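# Fit camshaft into engine case with gears in time

## Task

Put the camshaft into the engine case, which rests free on the table: push the camshaft's shaft fully home in the open bearing on the case's front face so that its large gear engages the small crank gear correctly timed, meaning that as they rotate the small gear's marked tooth enters one of the two marked gaps on the large gear. The engine case must end up still standing upright.

## Robot and tools

Robot: two simulated arms, left_arm and right_arm, each with a two-finger parallel gripper and a wrist camera. Their root links sit at about (-0.036, +0.258, +0.003) m for left_arm and (-0.047, -0.370, +0.024) m for right_arm, each yawed roughly -2.5 degrees. A two-camera stand is fixed behind them. Cameras: cam_head_left, cam_head_right, cam_left_wrist, cam_right_wrist, all 896x504.

Frames. The scene frame has its origin at table height, halfway between the nominal arm bases; +z is up, +x points out over the table, and left_arm is on the +y side (arm names do not match image sides). Reported gripper positions (m), orientations (quat_wxyz), velocities and targets are in this frame. Offsets in commands are NOT in the scene frame: they run along each arm's own Hand target axes. The gripper's fingers point along its +z and separate along its y. end_effector_position is the point between the pads, just under 1 cm behind the tips. Printed poses may be off by a few cm, more at long reach.

execute_actions(actions, cameras): actions is a list of actions; each action is a list of 1 to 15 rows, each row one 1/30 s step; a short action repeats its last row to fill 15 steps (0.5 s). Each row is one list of 14 numbers in [-1, 1] covering both arms: left_arm dx, dy, dz, rx, ry, rz, opening, then right_arm in the same order. dx..rz are an offset from that arm's Hand target at the start of the action (every row counts from that same start, not from the previous row), in the Hand target's own axes; 1.0 equals 0.6 m of translation or 180 degrees, and rx, ry, rz form a single rotation vector. Resending an offset moves further. Six zeros re-command the current Hand target. Opening is absolute, not an offset: +1 fully open (about 87 mm between pads), +0.5 about 69, 0 about 43, -0.5 about 18, -1 closed. A 0 opening is a real command, so to leave a gripper alone resend its current value. cameras: list of names, ["all"], [] or null; images come only for an empty actions list or when requested. An empty actions list also reports the scene number and fields normally omitted.

move(target, speed, blend, opening_speed, blocking, cameras): drives both grippers in straight lines. target is one 14-number row (same layout, same offset meaning, counted from each Hand target) or a list of up to 15 such rows, all counted from the same starting Hand targets. speed: m/s per arm path, 0.002 to 2.9, default 0.25 (rotation up to twice that in rad/s); one value or one per target. blend: corner rounding in m for lists, 0 means stopping at each point. opening_speed: rate of opening change per second on the -1..+1 scale, at least 0.2. blocking=false returns after about 0.5 s while motion continues. Paths end together, last at least 0.5 s and are cut at 10 s. Moves ignore obstacles and the other arm; faster moves lag and stray more and hit harder. Avoid paths passing near an arm's own base; go around it. The result adds a move: line: done (within 10 mm and 2 degrees), off_target, moving, held, fault, plus limits such as paced (pose clipped) or held (steps withheld).

wait(seconds 0-10, cameras) lets time pass holding commands; a running move continues. stop(cameras) brakes a running move. zoom_image(camera, region [x0,y0,x1,y1], max 504x504 px, origin top-left) enlarges part of the newest image of that camera. read_manual(section) gives licence text only. finished_scene(scene 1 or 2) ends the scene irreversibly; the goal must persist without the robot.

Results: Hand target is the last commanded pose after clipping; next offsets count from it. Grippers often settle short of it; a further command (even zeros) re-requests it, and a remaining gap can be sent as an offset. Orientation commands are clipped to within 40 degrees of the measured orientation each step. grip_measured uses the command scale; readings can be off about 1 mm. To hold a part, command about 0.04 below the reading at first contact (less for a lighter grip); pads give up to about 20 N each. Joint torques include arm weight, have offsets and noise, and joints 1-3 wrap at ±28 N m. Joint velocities may show within noise. Tool commands lists current commands.

Practical points: check pose and tilt after each move, since friction and weight leave grippers low, short or tilted, and tiny moves may not happen or go sideways. A blocked arm keeps pressing until commanded back past its gripper. Keep the arms from touching each other, and never close one gripper on the other's fingers. Avoid drops, releasing moving parts, fast impacts, strong pushes on fixed or heavy objects, strain on wrist camera cables, and anything leaving the table. Loose objects may get brief disturbances. Holding loads, stretched poses or pushing at unreachable poses heat motors: MOTOR HOT at 75 °C, a fault fold at 90 °C, collapse at 100 °C. Time passes while you think; smooth, efficient motion is better.

Each tool is called after "Request:" by a JSON object that holds its "method" and its "body", one argument or row to a line.

## Session

Request:
{"method": "execute_actions", "body": {
  "actions": []
}}

Scene clock: 0.00 s.
left_arm: end_effector_position=(+0.3354, +0.2460, +0.0380) grip_measured=+0.983 end_effector_quat_wxyz=(+0.563, +0.010, +0.826, +0.018) | right_arm: end_effector_position=(+0.3242, -0.4210, +0.0665) grip_measured=+0.982 end_effector_quat_wxyz=(+0.568, +0.098, +0.811, -0.104)
Joint positions: left_arm=[-0.033 1.566 0.327 0.863 -0.09 0.008 0.991] | right_arm=[0.028 1.574 0.336 0.884 0.27 0.038 0.991]
Joint velocities: within noise
Joint torques (N m): no reading
Heat: left arm: 18 °C; right arm: 19 °C.
Hand target: left_arm +0.3385, +0.2458, +0.0432; +0.569, +0.009, +0.822, +0.018 | right_arm +0.3286, -0.4211, +0.0741; +0.578, +0.100, +0.804, -0.103
Tool commands: left_gripper/opening=+1.0 right_gripper/opening=+1.0

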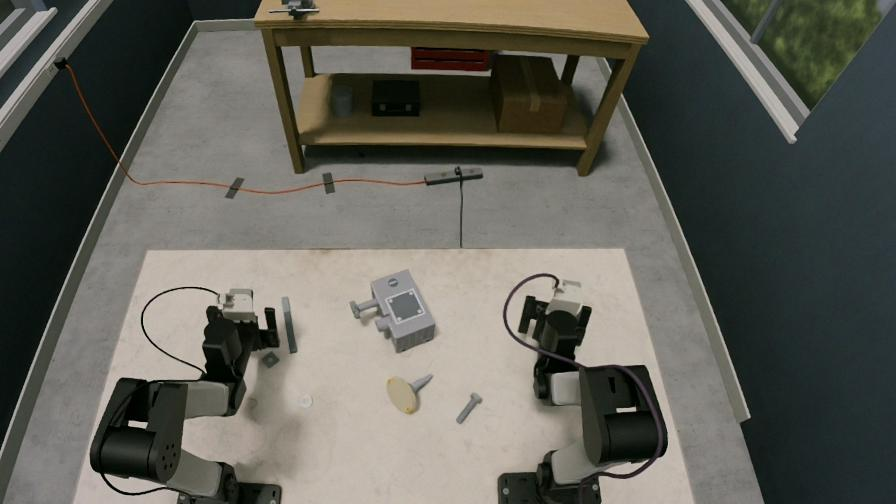

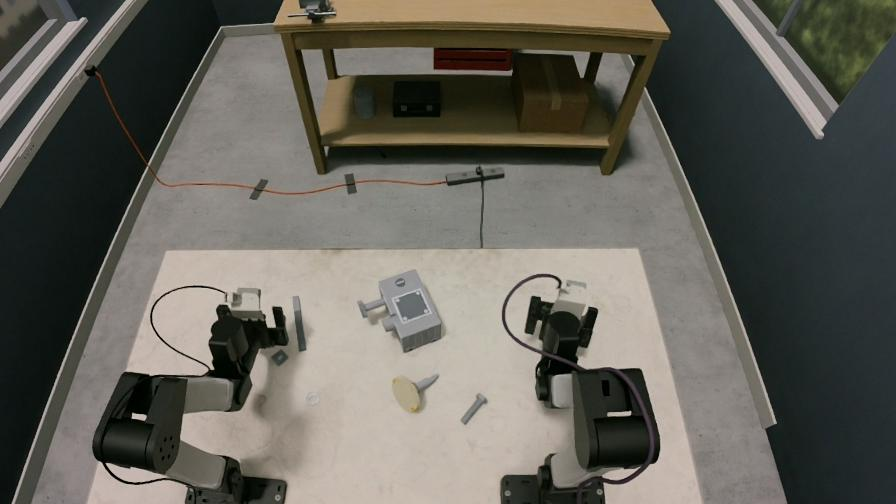

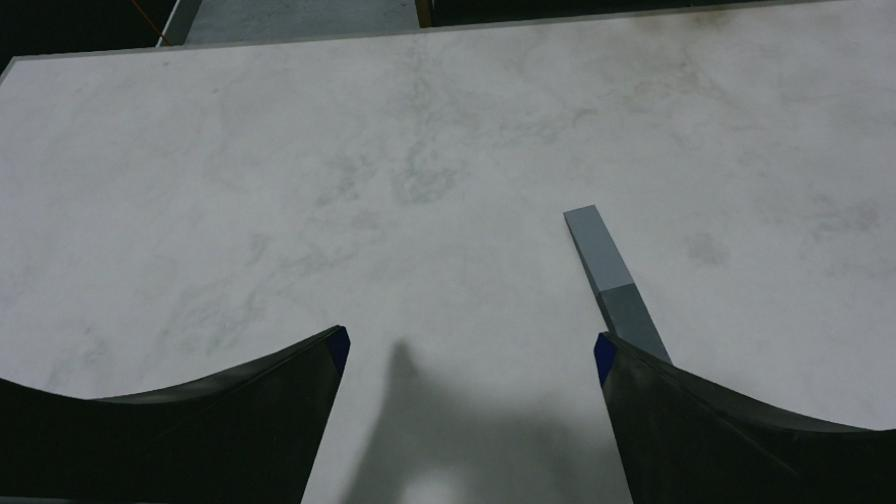

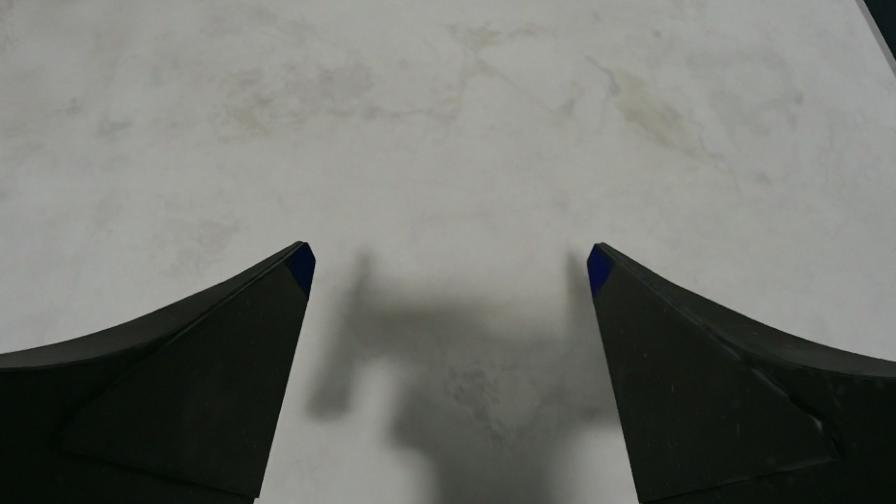

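Request:
{"method": "zoom_image", "body": {
  "camera": "cam_head_left",
  "region": [320, 250, 500, 430]
}}

Request:
{"method": "zoom_image", "body": {
  "camera": "cam_head_right",
  "region": [320, 250, 500, 430]
}}

Request:
{"method": "zoom_image", "body": {
  "camera": "cam_head_left",
  "region": [375, 360, 445, 425]
}}

Request:
{"method": "zoom_image", "body": {
  "camera": "cam_head_left",
  "region": [340, 260, 440, 360]
}}

Scaled by 2.800 from the camera's 896x504 image, which has a finer 1280x720 frame.

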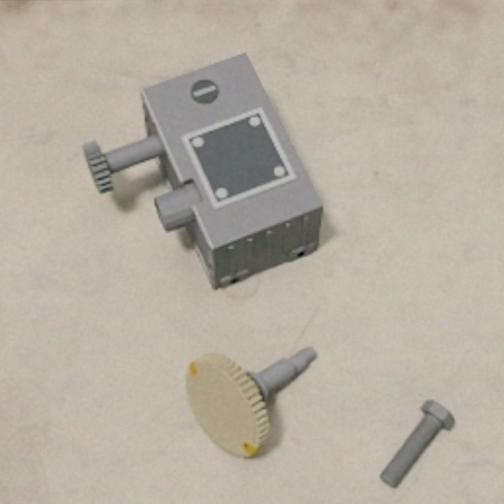

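Scaled by 2.800 from the camera's 896x504 image, which has a finer 1280x720 frame.

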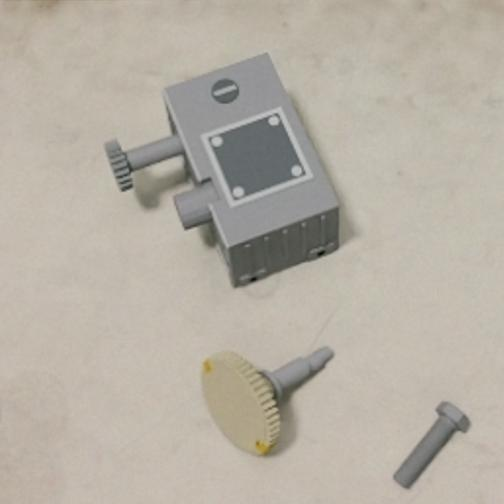

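Scaled by 7.200 from the camera's 896x504 image, which has a finer 1280x720 frame.

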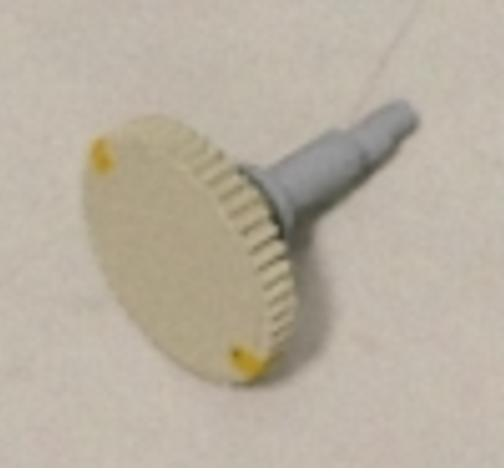

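Scaled by 5.040 from the camera's 896x504 image, which has a finer 1280x720 frame.

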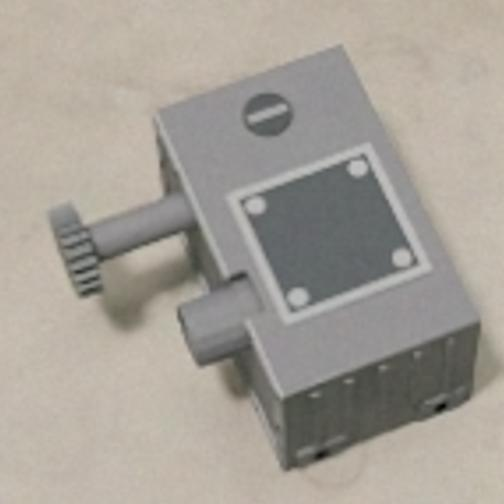

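Request:
{"method": "move", "body": {
  "target": [
    [-0.15,0,-0.1,0,0.1,0,1,0,0,0,0,0,0,1],
    [-0.207,-0.377,-0.288,0,0.222,0,1,0,0,0,0,0,0,1]
  ],
  "blend": [0.03,0],
  "cameras": ["all"]
}}

Scene clock: 44.73 s.
left_arm: end_effector_position=(+0.2202, +0.0127, +0.2092) grip_measured=+0.983 end_effector_quat_wxyz=(+0.254, +0.006, +0.967, +0.016) | right_arm: end_effector_position=(+0.3242, -0.4210, +0.0665) grip_measured=+0.982 end_effector_quat_wxyz=(+0.568, +0.098, +0.811, -0.104)
Joint positions: left_arm=[-0.84 1.728 1.792 -1.314 -0.41 -0.804 0.991] | right_arm=[0.028 1.574 0.336 0.884 0.27 0.038 0.991]
Joint torques (N m): left_arm=[-0.4 -4.79 7.05 0.85 -0.24 -0.07] | right_arm=[-0.17 -4.3 5.86 2.39 0.16 0.07]
Heat: left arm: 23 °C; right arm: 26 °C.
Hand target: left_arm +0.2215, +0.0123, +0.2111; +0.254, +0.002, +0.967, +0.020 | right_arm +0.3286, -0.4211, +0.0741; +0.578, +0.100, +0.804, -0.103
Off the commanded pose: left_arm 0.002 m, 1 deg | right_arm 0.009 m, 1 deg.
move: done

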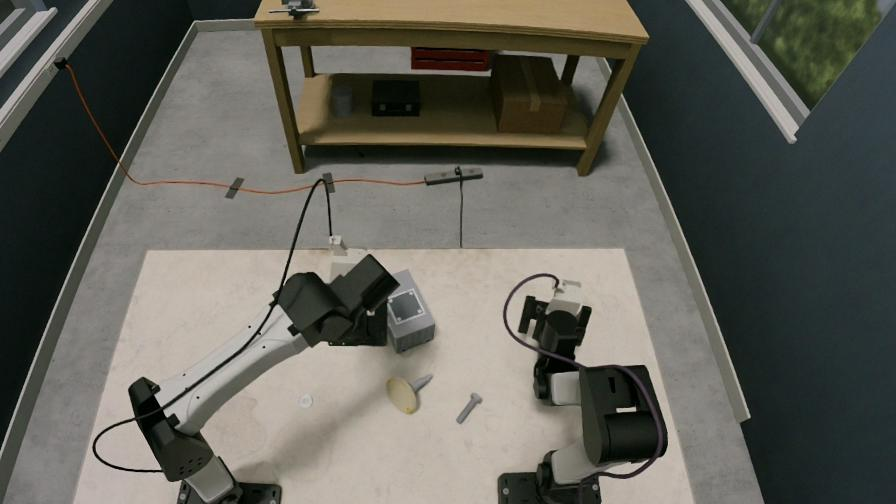

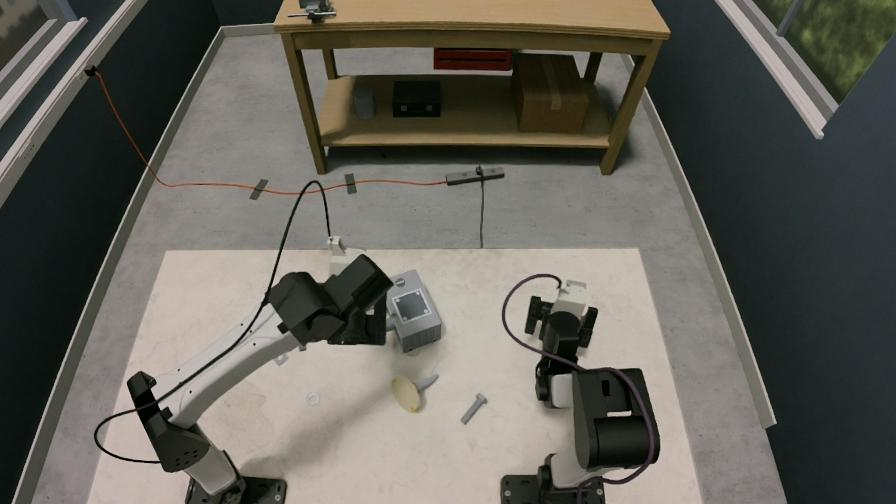

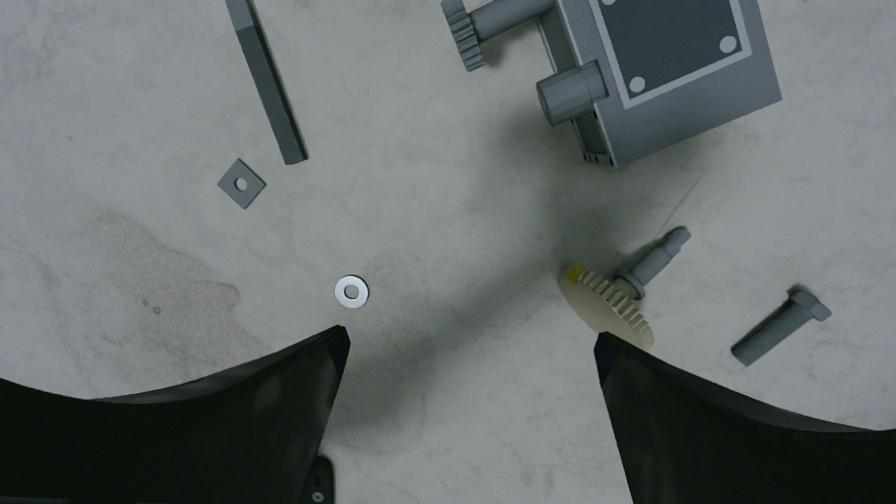

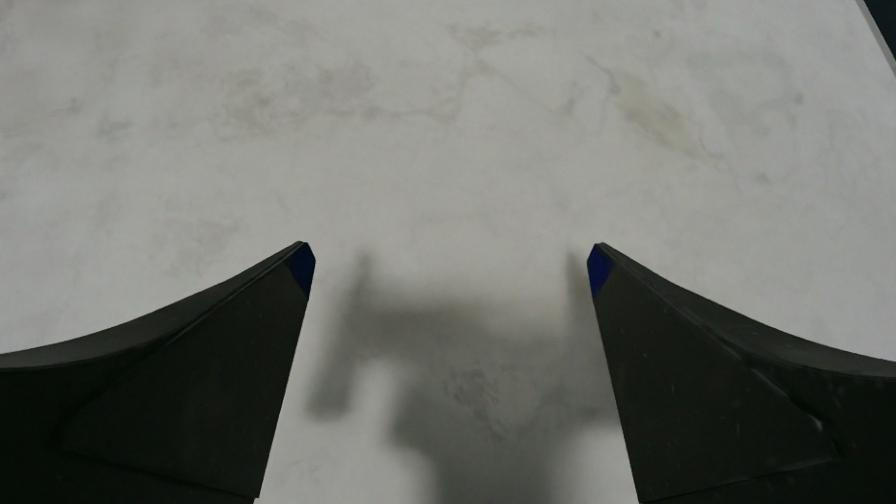

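Request:
{"method": "move", "body": {
  "target": [-0.0235,0.135,0.187,0.333,-0.243,0.236,1,0,0,0,0,0,0,1],
  "cameras": ["all"]
}}

Scene clock: 79.97 s.
left_arm: end_effector_position=(+0.2838, +0.0960, +0.1208) grip_measured=+0.983 end_effector_quat_wxyz=(+0.506, +0.450, +0.640, -0.364) | right_arm: end_effector_position=(+0.3242, -0.4210, +0.0665) grip_measured=+0.982 end_effector_quat_wxyz=(+0.568, +0.098, +0.811, -0.104)
Joint positions: left_arm=[0.009 1.474 0.652 0.255 1.142 0.514 0.991] | right_arm=[0.028 1.574 0.336 0.884 0.27 0.038 0.991]
Joint torques (N m): left_arm=[0.1 -3.08 5.83 1.79 0.5 0.06] | right_arm=[-0.1 -4.3 5.9 2.38 0.14 0.07]
Heat: left arm: 22 °C; right arm: 28 °C.
Hand target: left_arm +0.2885, +0.0970, +0.1236; +0.515, +0.456, +0.630, -0.361 | right_arm +0.3286, -0.4211, +0.0741; +0.578, +0.100, +0.804, -0.103
Off the commanded pose: left_arm 0.006 m, 2 deg | right_arm 0.009 m, 1 deg.
move: done

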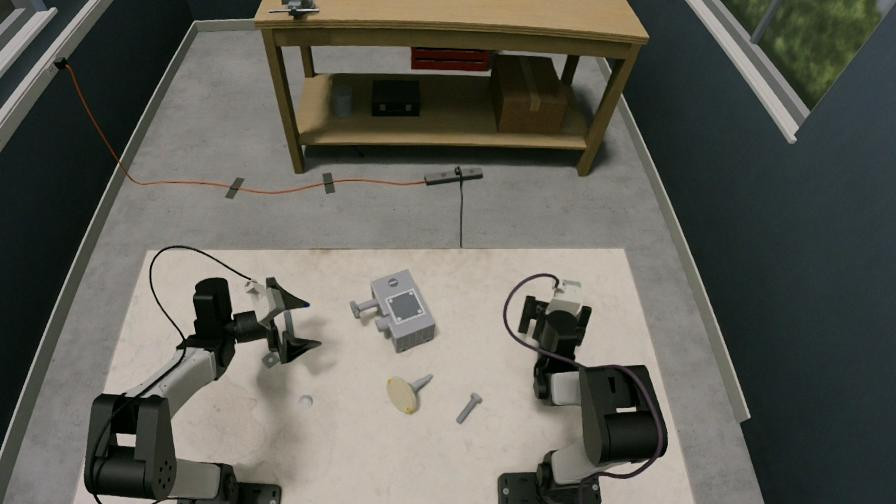

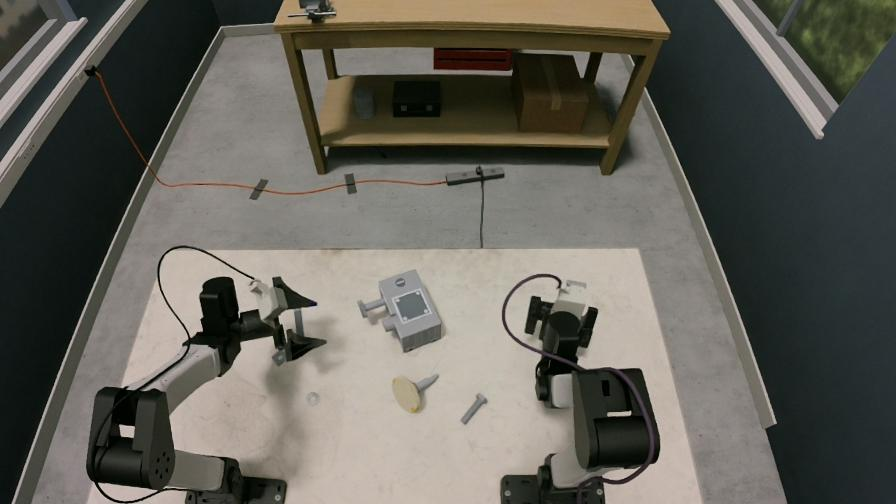

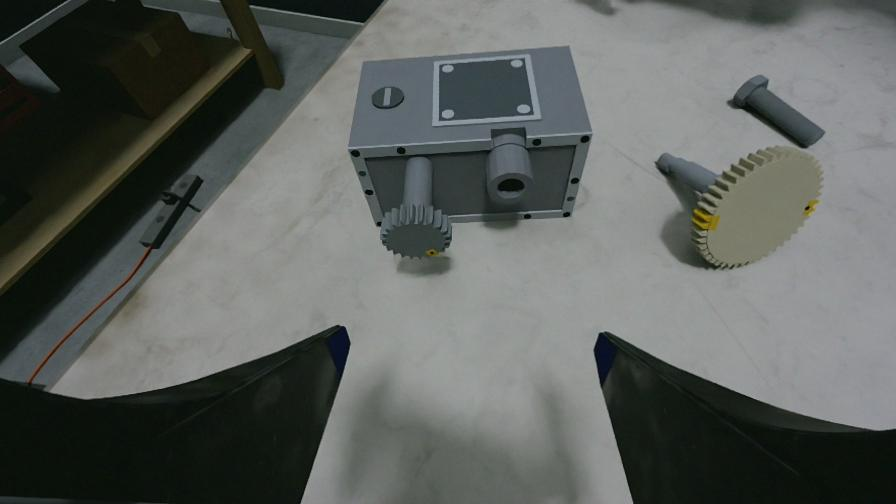

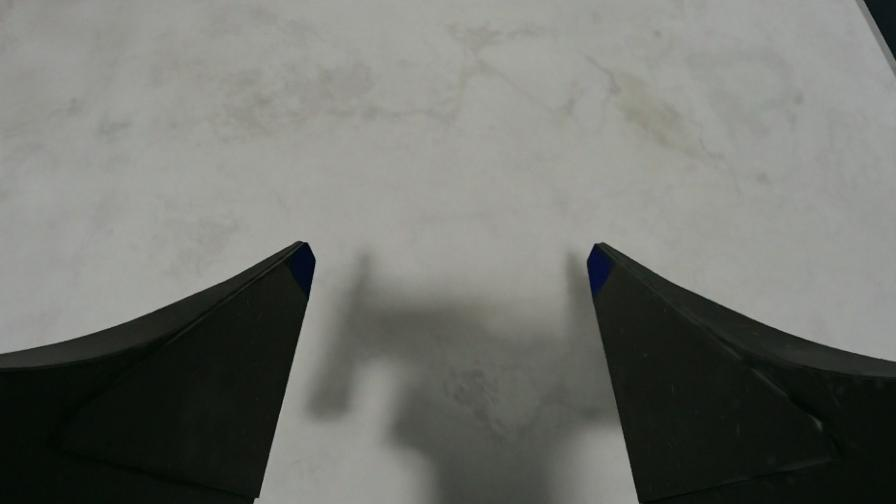

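Excellent view.

Request:
{"method": "zoom_image", "body": {
  "camera": "cam_left_wrist",
  "region": [340, 30, 600, 290]
}}

Request:
{"method": "zoom_image", "body": {
  "camera": "cam_left_wrist",
  "region": [640, 120, 840, 280]
}}

Request:
{"method": "zoom_image", "body": {
  "camera": "cam_left_wrist",
  "region": [370, 140, 550, 280]
}}

Scaled by 1.938 from the camera's 896x504 image, which has a finer 1280x720 frame.

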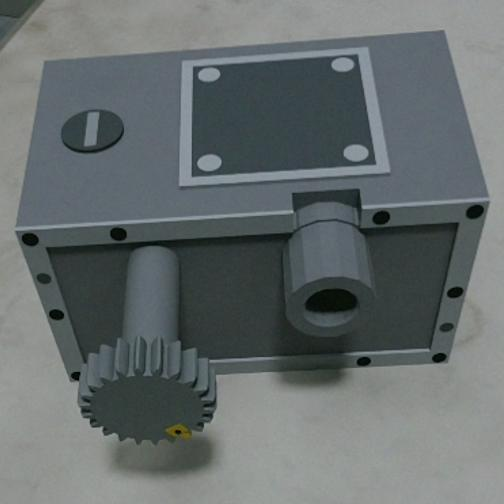

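Scaled by 2.520 from the camera's 896x504 image, which has a finer 1280x720 frame.

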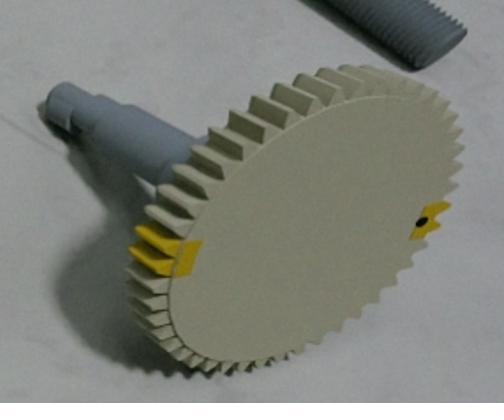

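Scaled by 2.800 from the camera's 896x504 image, which has a finer 1280x720 frame.

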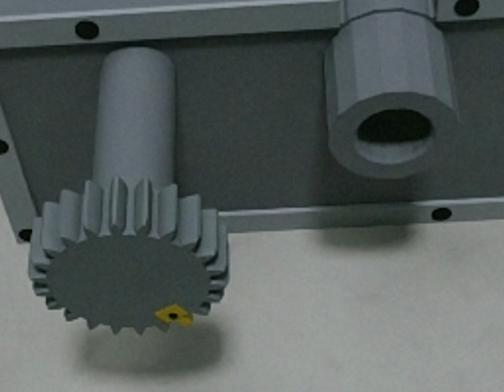

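Request:
{"method": "move", "body": {
  "target": [
    [0,0,-0.1,0,0,0,1,-0.158,-0.008,-0.052,0,0,0,1],
    [0,0,-0.2,0,0,0,1,-0.062,0.419,-0.393,-0.327,0.446,-0.194,1]
  ],
  "blend": [0.04,0],
  "cameras": ["all"]
}}

Scene clock: 177.17 s.
left_arm: end_effector_position=(+0.2474, +0.2046, +0.1469) grip_measured=+0.983 end_effector_quat_wxyz=(+0.514, +0.457, +0.629, -0.362) | right_arm: end_effector_position=(+0.1942, -0.1201, +0.1630) grip_measured=+0.982 end_effector_quat_wxyz=(-0.111, -0.333, +0.915, +0.200)
Joint positions: left_arm=[0.455 1.647 1.06 -1.345 1.345 1.955 0.991] | right_arm=[0.641 2.129 2.004 -1.571 -0.446 -0.129 0.991]
Joint torques (N m): left_arm=[0.17 -3.59 6 -0.35 0.63 0.06] | right_arm=[0.2 -7.9 8.88 0.29 -0.23 -0.08]
Heat: left arm: 25 °C; right arm: 30 °C.
Hand target: left_arm +0.2502, +0.2079, +0.1488; +0.515, +0.456, +0.630, -0.361 | right_arm +0.1961, -0.1155, +0.1703; -0.120, -0.346, +0.908, +0.203
Off the commanded pose: left_arm 0.005 m, 0 deg | right_arm 0.009 m, 2 deg.
joint sent to its limit (right arm) — joint 4 (wrist pitch), lower limit. The joint targets still meet the commanded pose.
move: done

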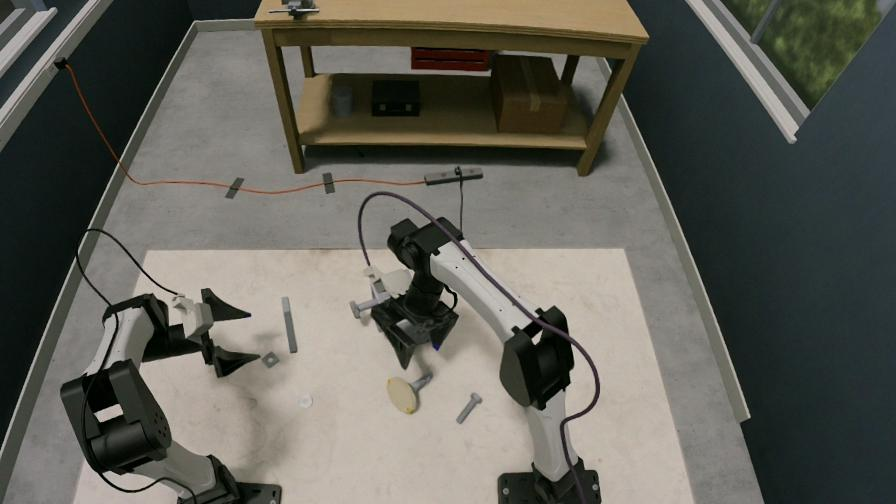

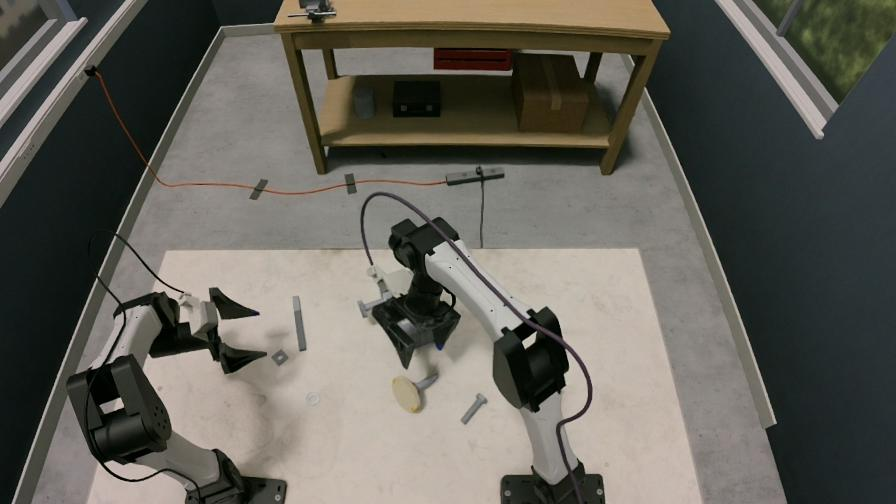

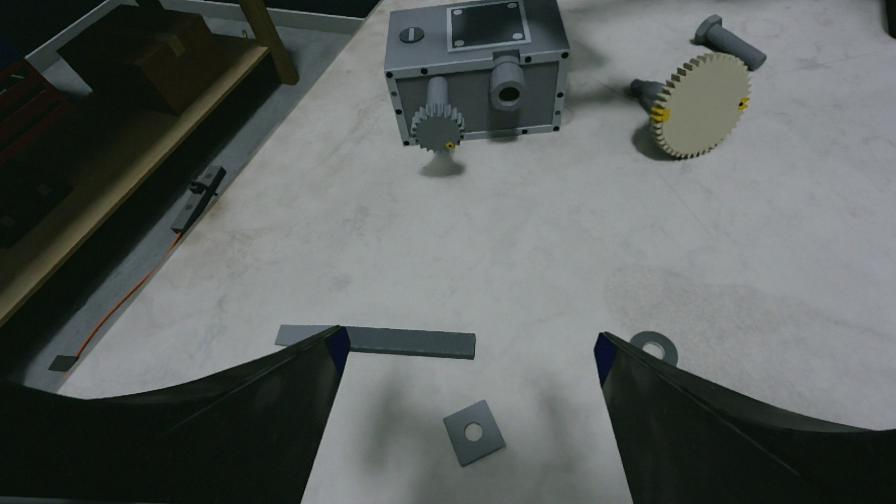

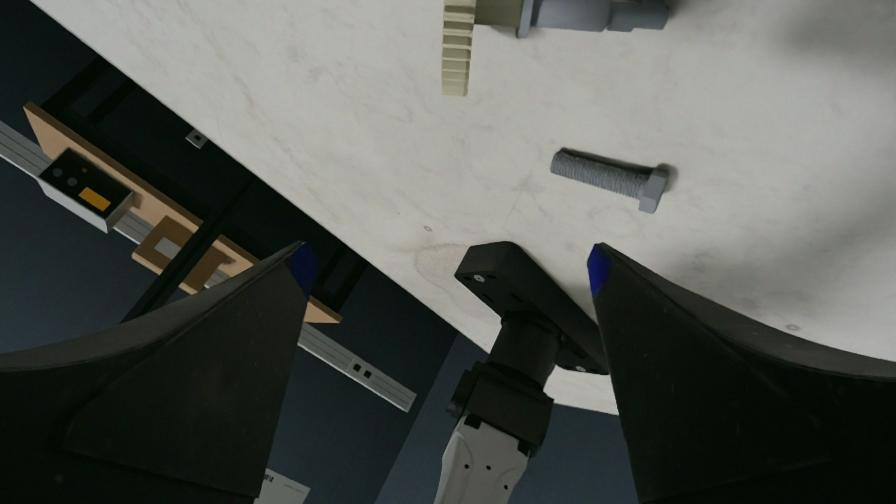

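Request:
{"method": "move", "body": {
  "target": [0,0,0,0,0,0,1,-0.02,-0.008,0.1,0,0,0,1],
  "speed": 0.15,
  "cameras": ["cam_right_wrist","cam_head_left","cam_left_wrist"]
}}

Scene clock: 201.20 s.
left_arm: end_effector_position=(+0.2472, +0.2045, +0.1470) grip_measured=+0.983 end_effector_quat_wxyz=(+0.514, +0.457, +0.629, -0.362) | right_arm: end_effector_position=(+0.1881, -0.0966, +0.1138) grip_measured=+0.982 end_effector_quat_wxyz=(-0.120, -0.349, +0.908, +0.198)
Joint positions: left_arm=[0.455 1.647 1.06 -1.347 1.345 1.957 0.991] | right_arm=[0.701 2.184 1.892 -1.405 -0.451 -0.104 0.991]
Joint torques (N m): left_arm=[0.18 -3.54 6.04 -0.33 0.62 0.06] | right_arm=[0.18 -8.62 5.08 0.48 -0.22 0.15]
Heat: left arm: 24 °C; right arm: 26 °C.
Hand target: left_arm +0.2502, +0.2080, +0.1488; +0.515, +0.456, +0.630, -0.361 | right_arm +0.1862, -0.0935, +0.1139; -0.120, -0.346, +0.908, +0.203
Off the commanded pose: left_arm 0.005 m, 0 deg | right_arm 0.004 m, 1 deg.
move: done
Images, in order (width x height): cam_head_left 896x504, cam_left_wrist 896x504, cam_right_wrist 896x504.

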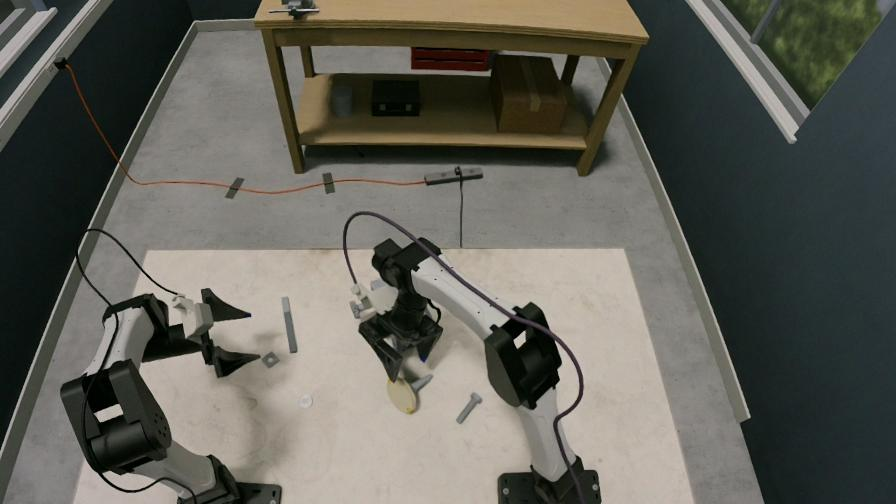

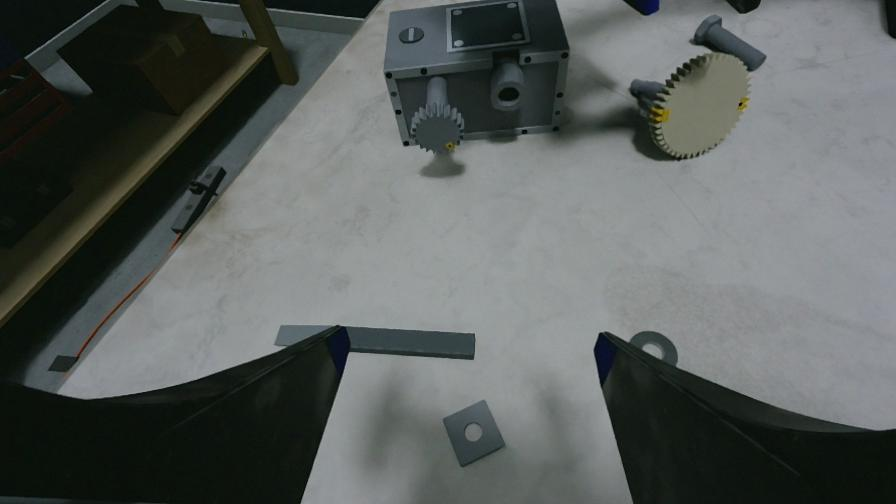

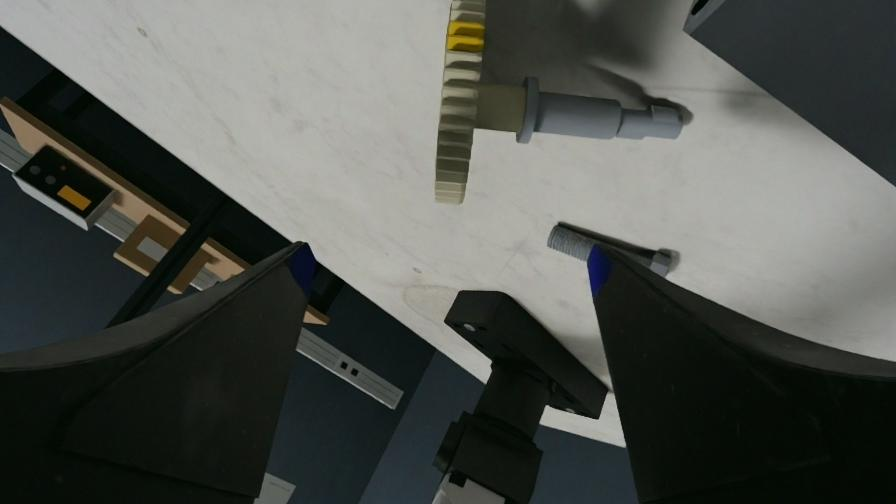

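Request:
{"method": "move", "body": {
  "target": [0,0,0,0,0,0,1,0.010,-0.009,0.088,0.0215,0,0.0127,1],
  "speed": 0.12,
  "cameras": ["cam_right_wrist","cam_head_left","cam_left_wrist"]
}}

Request:
{"method": "zoom_image", "body": {
  "camera": "cam_left_wrist",
  "region": [600, 0, 820, 180]
}}

Scene clock: 228.43 s.
left_arm: end_effector_position=(+0.2472, +0.2045, +0.1470) grip_measured=+0.983 end_effector_quat_wxyz=(+0.514, +0.457, +0.629, -0.362) | right_arm: end_effector_position=(+0.1635, -0.0898, +0.0662) grip_measured=+0.981 end_effector_quat_wxyz=(-0.129, -0.328, +0.921, +0.167)
Joint positions: left_arm=[0.455 1.647 1.06 -1.347 1.345 1.957 0.991] | right_arm=[0.768 2.17 1.683 -1.206 -0.408 0.016 0.991]
Joint torques (N m): left_arm=[0.2 -3.55 6.04 -0.34 0.62 0.06] | right_arm=[0.31 -9.35 4.05 0.85 -0.04 0.11]
Heat: left arm: 24 °C; right arm: 28 °C.
Hand target: left_arm +0.2502, +0.2080, +0.1488; +0.515, +0.456, +0.630, -0.361 | right_arm +0.1660, -0.0861, +0.0649; -0.112, -0.332, +0.921, +0.170
Off the commanded pose: left_arm 0.005 m, 0 deg | right_arm 0.005 m, 2 deg.
move: done
Images, in order (width x height): cam_head_left 896x504, cam_left_wrist 896x504, cam_right_wrist 896x504.

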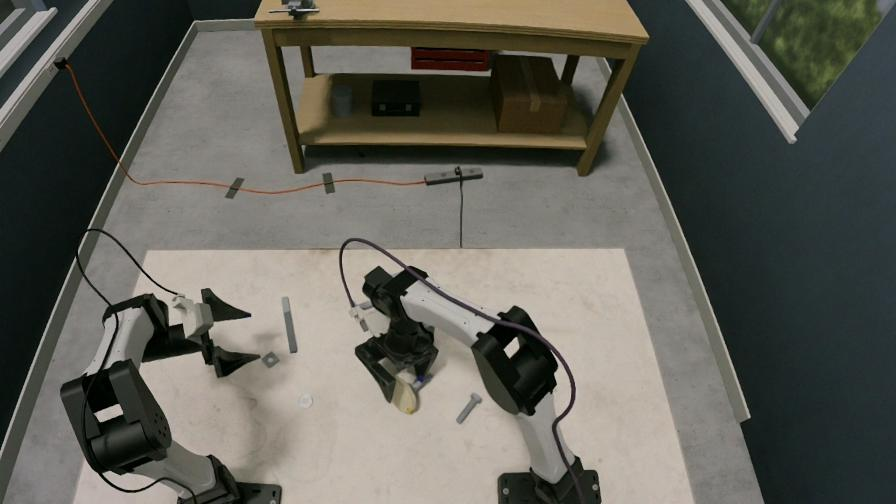

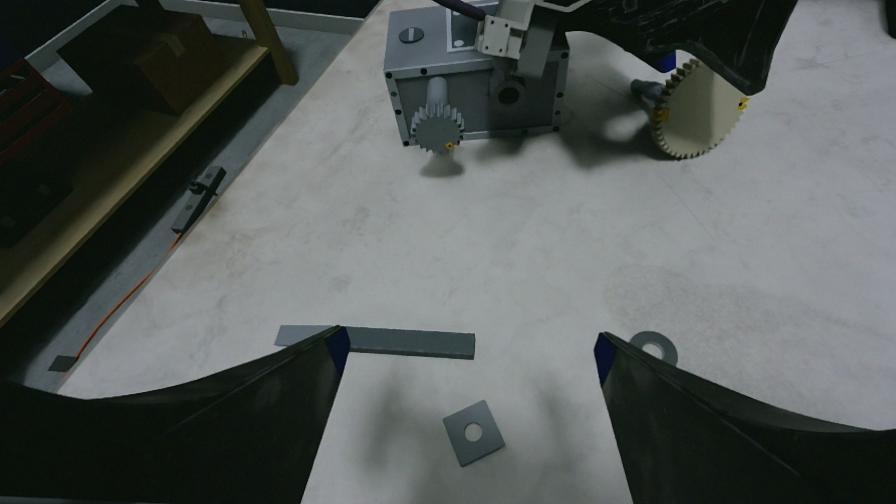

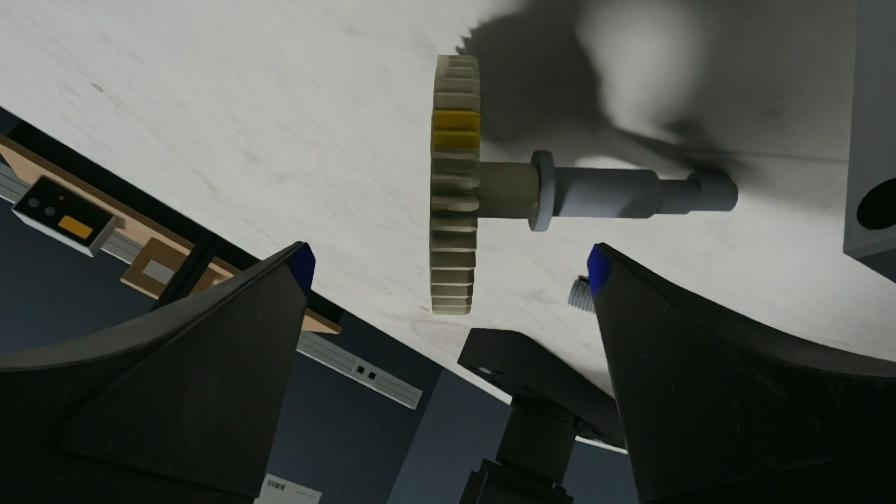

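Scaled by 2.291 from the camera's 896x504 image, which has a finer 1280x720 frame.

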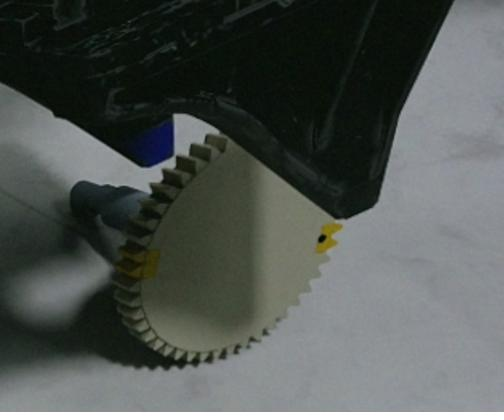

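Request:
{"method": "move", "body": {
  "target": [0,0,0,0,0,0,1,0,0,0,0,0,0,-0.85],
  "opening_speed": 0.8,
  "cameras": ["cam_right_wrist","cam_left_wrist"]
}}

Scene clock: 240.00 s.
left_arm: end_effector_position=(+0.2472, +0.2045, +0.1470) grip_measured=+0.983 end_effector_quat_wxyz=(+0.514, +0.457, +0.629, -0.362) | right_arm: end_effector_position=(+0.1670, -0.0874, +0.0624) grip_measured=-0.651 end_effector_quat_wxyz=(-0.119, -0.330, +0.921, +0.168)
Joint positions: left_arm=[0.455 1.647 1.06 -1.347 1.345 1.957 0.991] | right_arm=[0.768 2.17 1.675 -1.177 -0.403 0.018 0.174]
Joint torques (N m): left_arm=[0.17 -3.54 6.02 -0.34 0.62 0.06] | right_arm=[0.25 -9.33 4.74 0.56 -0.09 0.1]
Heat: left arm: 25 °C; right arm: 28 °C.
Hand target: left_arm +0.2502, +0.2080, +0.1488; +0.515, +0.456, +0.630, -0.361 | right_arm +0.1660, -0.0861, +0.0650; -0.112, -0.332, +0.921, +0.170
Off the commanded pose: left_arm 0.005 m, 0 deg | right_arm 0.003 m, 1 deg.
move: done
Images, in order (width x height): cam_left_wrist 896x504, cam_right_wrist 896x504.

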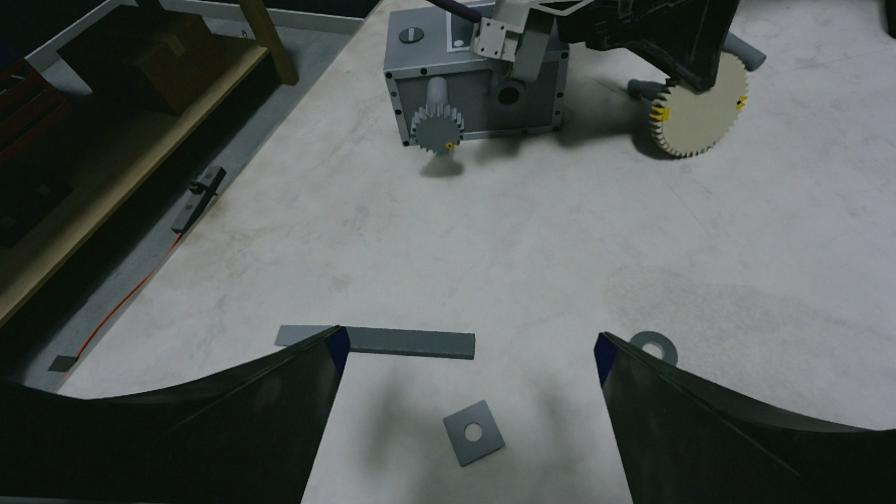

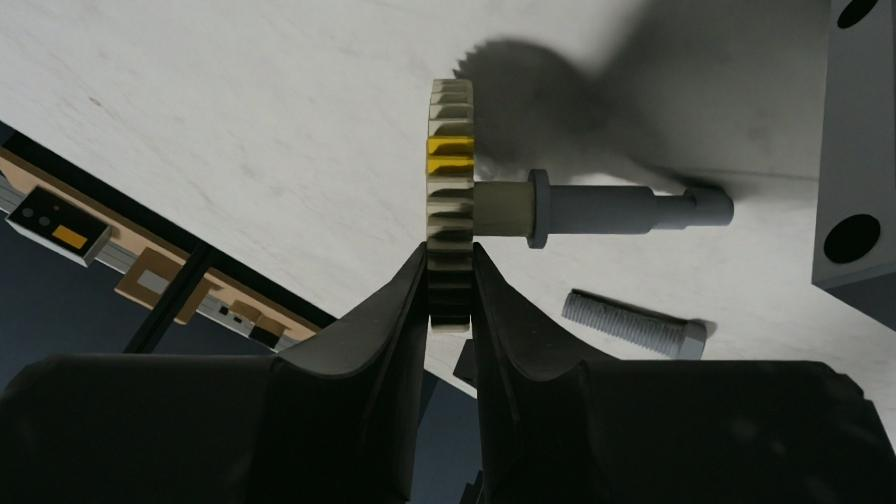

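Request:
{"method": "move", "body": {
  "target": [
    [0,0,0,0,0,0,1,0.013,0.055,-0.13,0,0,0,-0.85],
    [0,0,0,0,0,0,1,-0.11,0.1355,-0.108,0.079,-0.174,0.013,-0.85],
    [0,0,0,0,0,0,1,-0.252,0.159,-0.02,0.158,-0.348,0.0263,-0.85]
  ],
  "blend": [0.03,0.03,0],
  "speed": 0.2,
  "cameras": ["all"]
}}

Scene clock: 282.47 s.
left_arm: end_effector_position=(+0.2472, +0.2045, +0.1470) grip_measured=+0.983 end_effector_quat_wxyz=(+0.514, +0.457, +0.629, -0.362) | right_arm: end_effector_position=(+0.2259, +0.0732, +0.0919) grip_measured=-0.651 end_effector_quat_wxyz=(+0.434, -0.187, +0.877, +0.083)
Joint positions: left_arm=[0.455 1.647 1.06 -1.347 1.345 1.957 0.991] | right_arm=[1.216 2.067 1.488 -0.244 0.588 0.517 0.174]
Joint torques (N m): left_arm=[0.17 -3.56 6.02 -0.33 0.62 0.07] | right_arm=[0.36 -8.65 6.13 2.32 0.6 0.05]
Heat: left arm: 25 °C; right arm: 30 °C.
Hand target: left_arm +0.2502, +0.2080, +0.1488; +0.515, +0.456, +0.630, -0.361 | right_arm +0.2292, +0.0781, +0.0986; +0.452, -0.177, +0.869, +0.091
Off the commanded pose: left_arm 0.005 m, 0 deg | right_arm 0.009 m, 3 deg.
move: off_target (right_arm)

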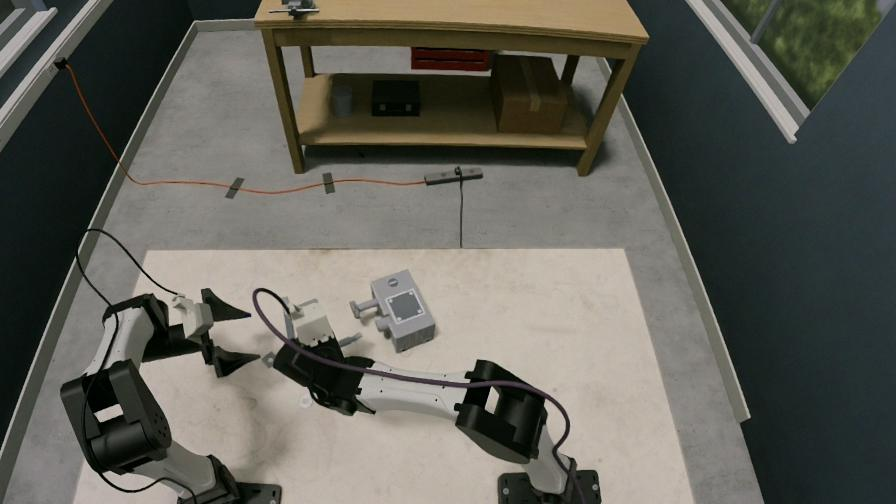

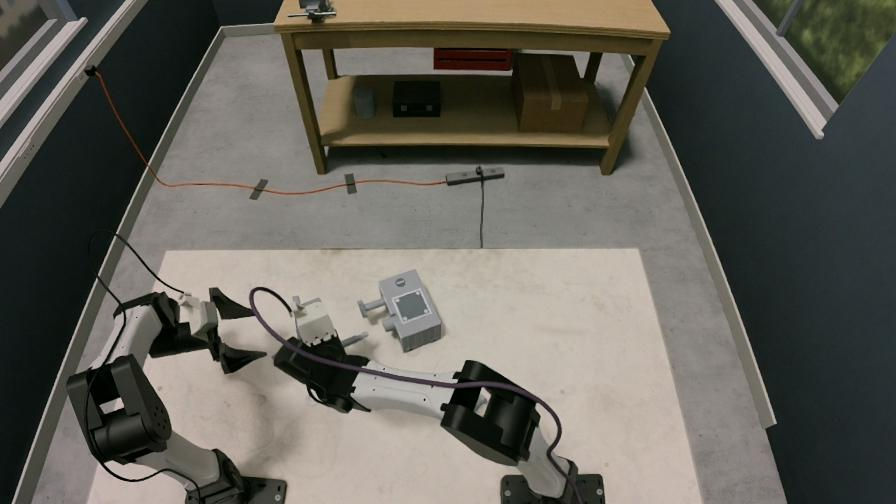

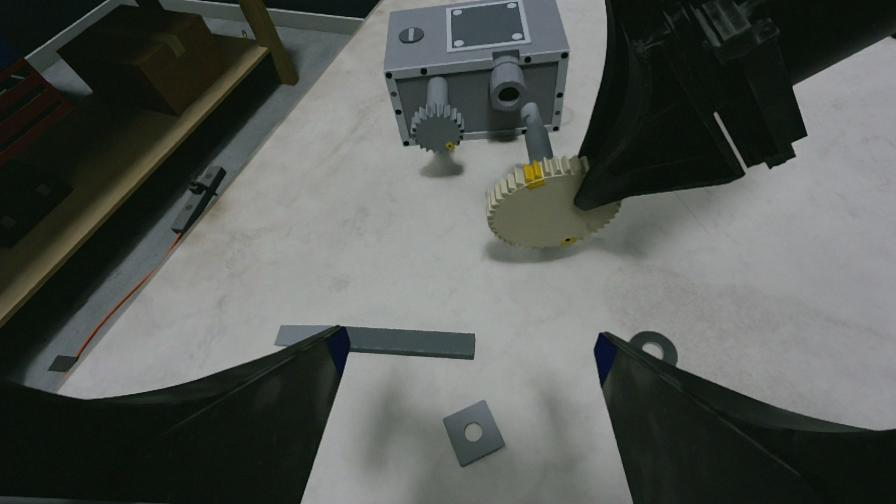

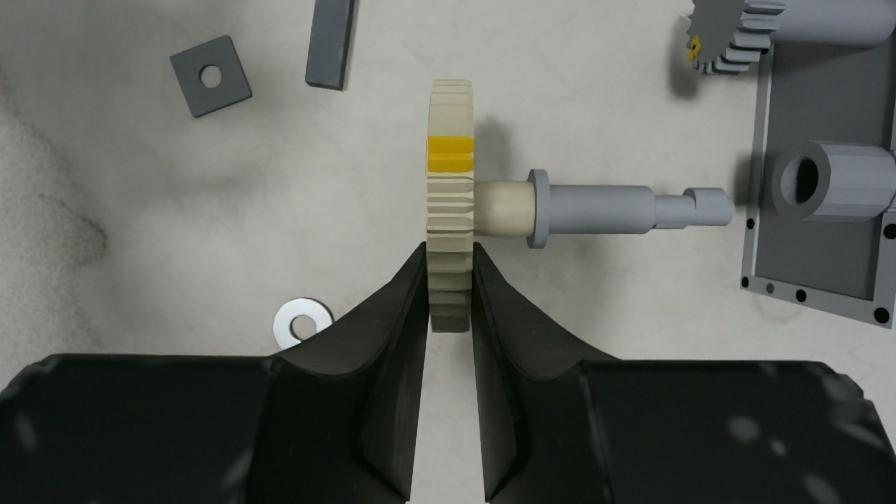

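Request:
{"method": "zoom_image", "body": {
  "camera": "cam_left_wrist",
  "region": [380, 30, 640, 270]
}}

Request:
{"method": "zoom_image", "body": {
  "camera": "cam_right_wrist",
  "region": [600, 0, 896, 340]
}}

Scaled by 1.938 from the camera's 896x504 image, which has a finer 1280x720 frame.

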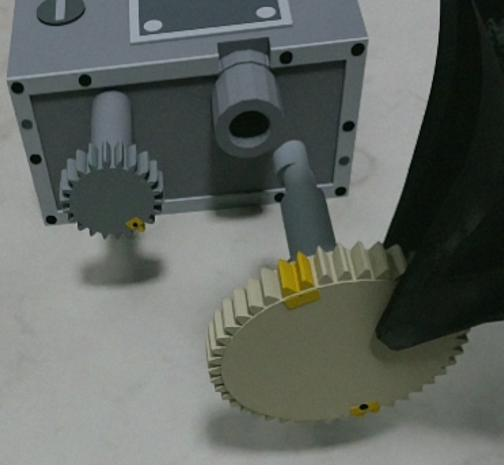

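Scaled by 1.482 from the camera's 896x504 image, which has a finer 1280x720 frame.

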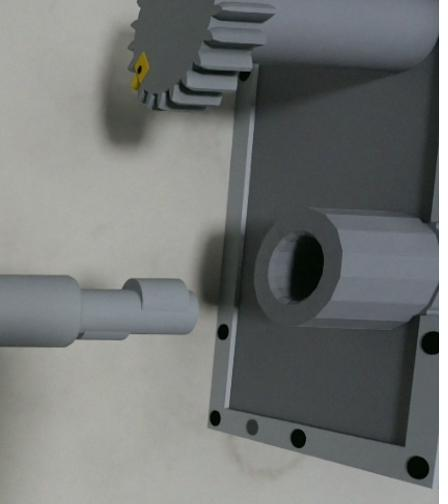

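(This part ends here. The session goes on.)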